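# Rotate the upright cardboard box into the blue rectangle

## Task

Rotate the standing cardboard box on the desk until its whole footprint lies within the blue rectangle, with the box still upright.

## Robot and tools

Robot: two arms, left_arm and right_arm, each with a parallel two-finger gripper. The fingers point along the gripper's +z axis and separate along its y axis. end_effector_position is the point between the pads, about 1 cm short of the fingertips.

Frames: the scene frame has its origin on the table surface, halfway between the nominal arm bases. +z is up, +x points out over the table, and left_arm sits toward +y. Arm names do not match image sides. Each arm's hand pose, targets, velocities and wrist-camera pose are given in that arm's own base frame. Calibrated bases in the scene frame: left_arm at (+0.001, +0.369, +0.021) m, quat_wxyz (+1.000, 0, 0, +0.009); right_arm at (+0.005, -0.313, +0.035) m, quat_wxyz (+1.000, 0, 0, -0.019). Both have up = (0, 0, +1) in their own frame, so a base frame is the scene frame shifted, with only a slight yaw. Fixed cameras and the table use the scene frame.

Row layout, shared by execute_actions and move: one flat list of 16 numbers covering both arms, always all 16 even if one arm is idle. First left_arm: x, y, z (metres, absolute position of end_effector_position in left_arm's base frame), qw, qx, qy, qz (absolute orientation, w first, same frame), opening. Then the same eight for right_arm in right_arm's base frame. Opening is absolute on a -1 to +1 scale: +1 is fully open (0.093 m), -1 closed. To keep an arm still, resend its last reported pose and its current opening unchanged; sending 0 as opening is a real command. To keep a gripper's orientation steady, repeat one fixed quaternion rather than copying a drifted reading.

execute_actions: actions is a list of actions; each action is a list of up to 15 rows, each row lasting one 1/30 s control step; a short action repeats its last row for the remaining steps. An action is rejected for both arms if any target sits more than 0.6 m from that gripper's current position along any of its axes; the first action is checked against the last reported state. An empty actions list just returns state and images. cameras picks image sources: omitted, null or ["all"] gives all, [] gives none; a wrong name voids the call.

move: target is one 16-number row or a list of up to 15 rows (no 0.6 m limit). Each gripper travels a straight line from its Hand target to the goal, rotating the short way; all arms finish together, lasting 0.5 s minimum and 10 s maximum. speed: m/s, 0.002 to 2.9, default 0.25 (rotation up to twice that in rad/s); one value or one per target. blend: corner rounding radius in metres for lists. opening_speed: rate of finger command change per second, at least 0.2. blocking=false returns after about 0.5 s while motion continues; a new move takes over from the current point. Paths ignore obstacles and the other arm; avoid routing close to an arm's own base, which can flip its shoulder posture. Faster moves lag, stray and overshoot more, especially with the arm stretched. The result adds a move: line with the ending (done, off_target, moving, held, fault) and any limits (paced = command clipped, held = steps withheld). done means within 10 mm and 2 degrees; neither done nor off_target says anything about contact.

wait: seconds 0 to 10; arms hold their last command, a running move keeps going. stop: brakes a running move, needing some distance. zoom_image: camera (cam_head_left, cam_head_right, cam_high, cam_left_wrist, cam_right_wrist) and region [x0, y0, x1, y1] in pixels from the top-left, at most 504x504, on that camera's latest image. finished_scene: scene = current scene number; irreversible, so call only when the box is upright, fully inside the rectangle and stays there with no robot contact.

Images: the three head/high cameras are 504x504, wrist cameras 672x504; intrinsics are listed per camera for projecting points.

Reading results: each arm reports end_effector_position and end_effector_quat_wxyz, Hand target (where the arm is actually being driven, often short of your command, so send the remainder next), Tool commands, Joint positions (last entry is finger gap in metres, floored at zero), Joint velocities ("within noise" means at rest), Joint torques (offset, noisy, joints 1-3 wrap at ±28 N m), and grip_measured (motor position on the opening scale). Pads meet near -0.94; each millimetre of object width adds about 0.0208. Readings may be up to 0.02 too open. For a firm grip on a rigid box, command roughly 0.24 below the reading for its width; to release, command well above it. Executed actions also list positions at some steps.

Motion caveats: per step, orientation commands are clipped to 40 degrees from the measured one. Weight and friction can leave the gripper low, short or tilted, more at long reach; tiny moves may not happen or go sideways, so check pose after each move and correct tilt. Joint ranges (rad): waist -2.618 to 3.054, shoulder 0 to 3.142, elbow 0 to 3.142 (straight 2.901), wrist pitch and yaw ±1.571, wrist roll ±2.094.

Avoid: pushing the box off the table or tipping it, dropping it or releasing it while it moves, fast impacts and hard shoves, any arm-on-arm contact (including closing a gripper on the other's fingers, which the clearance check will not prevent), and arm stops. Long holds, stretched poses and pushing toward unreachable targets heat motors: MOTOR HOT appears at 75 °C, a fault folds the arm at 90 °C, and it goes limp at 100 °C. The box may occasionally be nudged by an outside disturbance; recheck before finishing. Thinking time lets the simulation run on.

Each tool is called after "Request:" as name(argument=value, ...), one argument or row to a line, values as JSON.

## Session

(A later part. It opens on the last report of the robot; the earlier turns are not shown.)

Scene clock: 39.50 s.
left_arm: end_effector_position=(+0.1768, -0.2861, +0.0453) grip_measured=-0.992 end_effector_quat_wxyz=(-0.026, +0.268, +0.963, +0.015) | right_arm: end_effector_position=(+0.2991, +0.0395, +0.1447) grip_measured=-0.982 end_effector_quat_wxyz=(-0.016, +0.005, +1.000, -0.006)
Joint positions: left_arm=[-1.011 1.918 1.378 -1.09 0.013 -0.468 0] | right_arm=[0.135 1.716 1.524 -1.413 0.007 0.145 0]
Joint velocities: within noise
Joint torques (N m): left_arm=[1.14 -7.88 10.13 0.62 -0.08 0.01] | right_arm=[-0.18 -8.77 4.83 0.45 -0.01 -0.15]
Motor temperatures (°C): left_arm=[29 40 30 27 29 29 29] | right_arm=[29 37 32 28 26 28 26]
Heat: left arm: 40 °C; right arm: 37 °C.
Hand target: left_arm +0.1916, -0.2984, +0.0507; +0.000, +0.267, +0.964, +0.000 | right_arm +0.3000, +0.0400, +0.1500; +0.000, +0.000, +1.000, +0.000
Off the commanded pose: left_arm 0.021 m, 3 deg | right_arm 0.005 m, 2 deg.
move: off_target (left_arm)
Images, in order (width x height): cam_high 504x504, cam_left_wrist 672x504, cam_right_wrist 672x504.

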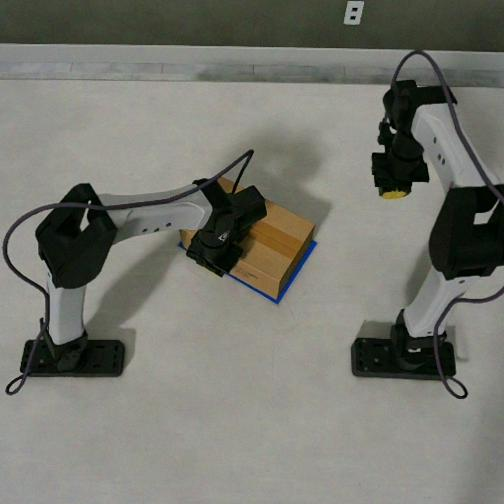

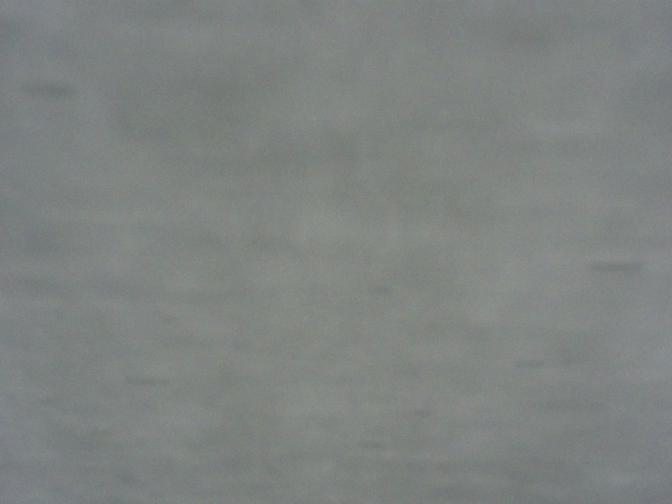

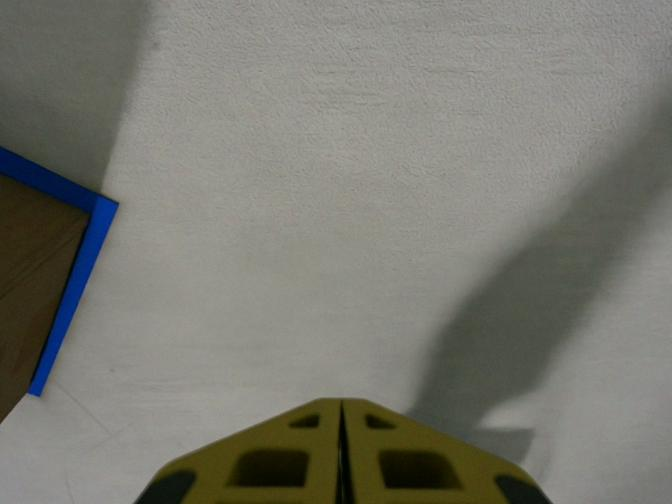

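Request:
move(
  target=[
    [0.125,-0.255,0.055,0,0.267,0.964,0,-1,0.3,0.04,0.15,0,0,1,0,-1],
    [0.115,-0.25,0.2,0,0.267,0.964,0,-1,0.3,0.04,0.15,0,0,1,0,-1],
    [0.33,-0.10,0.2,0,0.0,1,0,-1,0.3,0.04,0.15,0,0,1,0,-1],
  ],
  speed=[0.1,0.3,0.3],
  blend=[0.01,0.03,0],
)

Request:
zoom_image(
  camera="cam_high",
  region=[150, 140, 350, 340],
)

Request:
zoom_image(
  camera="cam_head_right",
  region=[140, 210, 320, 390],
)

Scene clock: 43.27 s.
left_arm: end_effector_position=(+0.3266, -0.0975, +0.1914) grip_measured=-0.992 end_effector_quat_wxyz=(+0.009, -0.008, +1.000, -0.003) | right_arm: end_effector_position=(+0.2991, +0.0395, +0.1447) grip_measured=-0.982 end_effector_quat_wxyz=(-0.016, +0.005, +1.000, -0.006)
Joint positions: left_arm=[-0.29 1.851 1.878 -1.58 0.001 -0.307 0] | right_arm=[0.135 1.716 1.524 -1.413 0.007 0.145 0]
Joint velocities: within noise
Joint torques (N m): left_arm=[-0.34 -8.02 9.99 0.37 0.08 0.08] | right_arm=[-0.13 -8.83 4.88 0.5 0.01 -0.08]
Motor temperatures (°C): left_arm=[29 40 30 27 29 29 29] | right_arm=[29 37 32 28 26 28 26]
Heat: left arm: 40 °C; right arm: 37 °C.
Hand target: left_arm +0.3297, -0.0999, +0.1996; +0.021, +0.000, +1.000, -0.006 | right_arm +0.3000, +0.0400, +0.1500; +0.000, +0.000, +1.000, +0.000
Off the commanded pose: left_arm 0.010 m, 1 deg | right_arm 0.005 m, 2 deg.
joint sent to its limit (left arm) — joint 4 (wrist pitch), lower limit. The joint targets are off in orientation, not in position.
move: done

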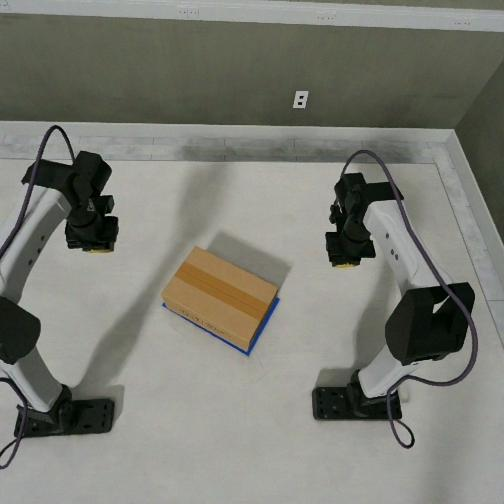

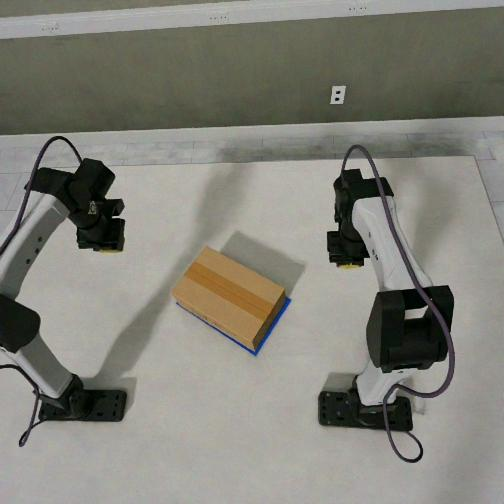

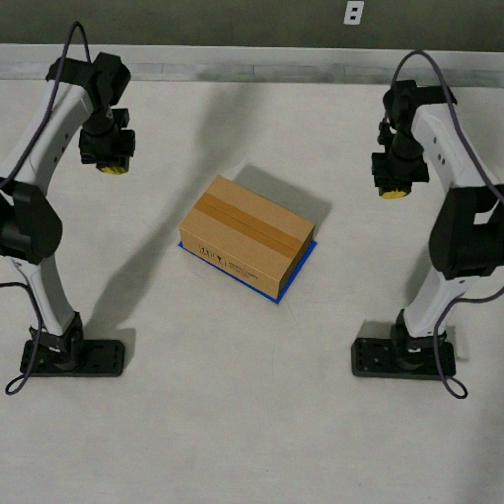

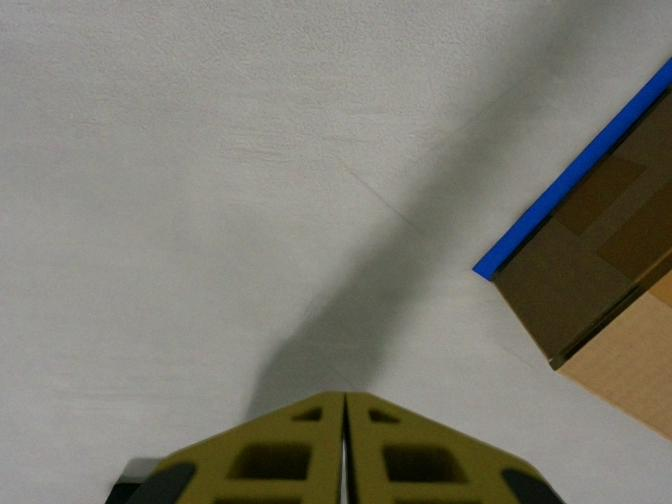

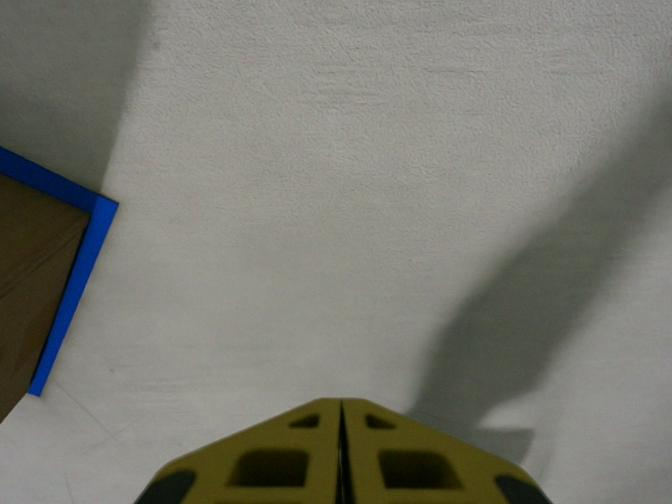

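Scaled by 2.520 from the camera's 504x504 image, which has a finer 720x720 frame.

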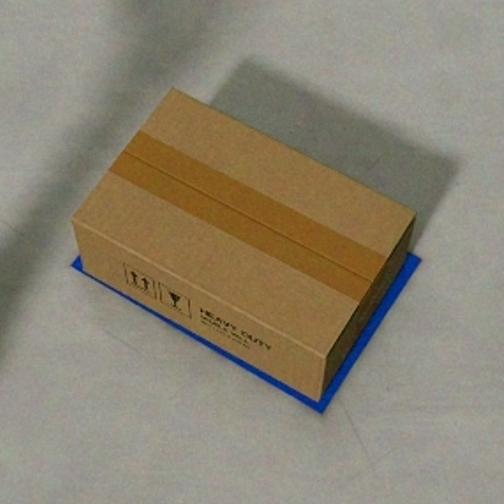

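Scaled by 2.800 from the camera's 504x504 image, which has a finer 720x720 frame.

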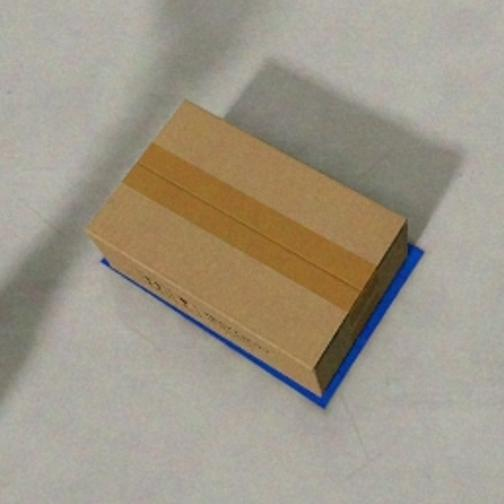

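Request:
finished_scene(
  scene=2,
)

The scene is finished: the task was done.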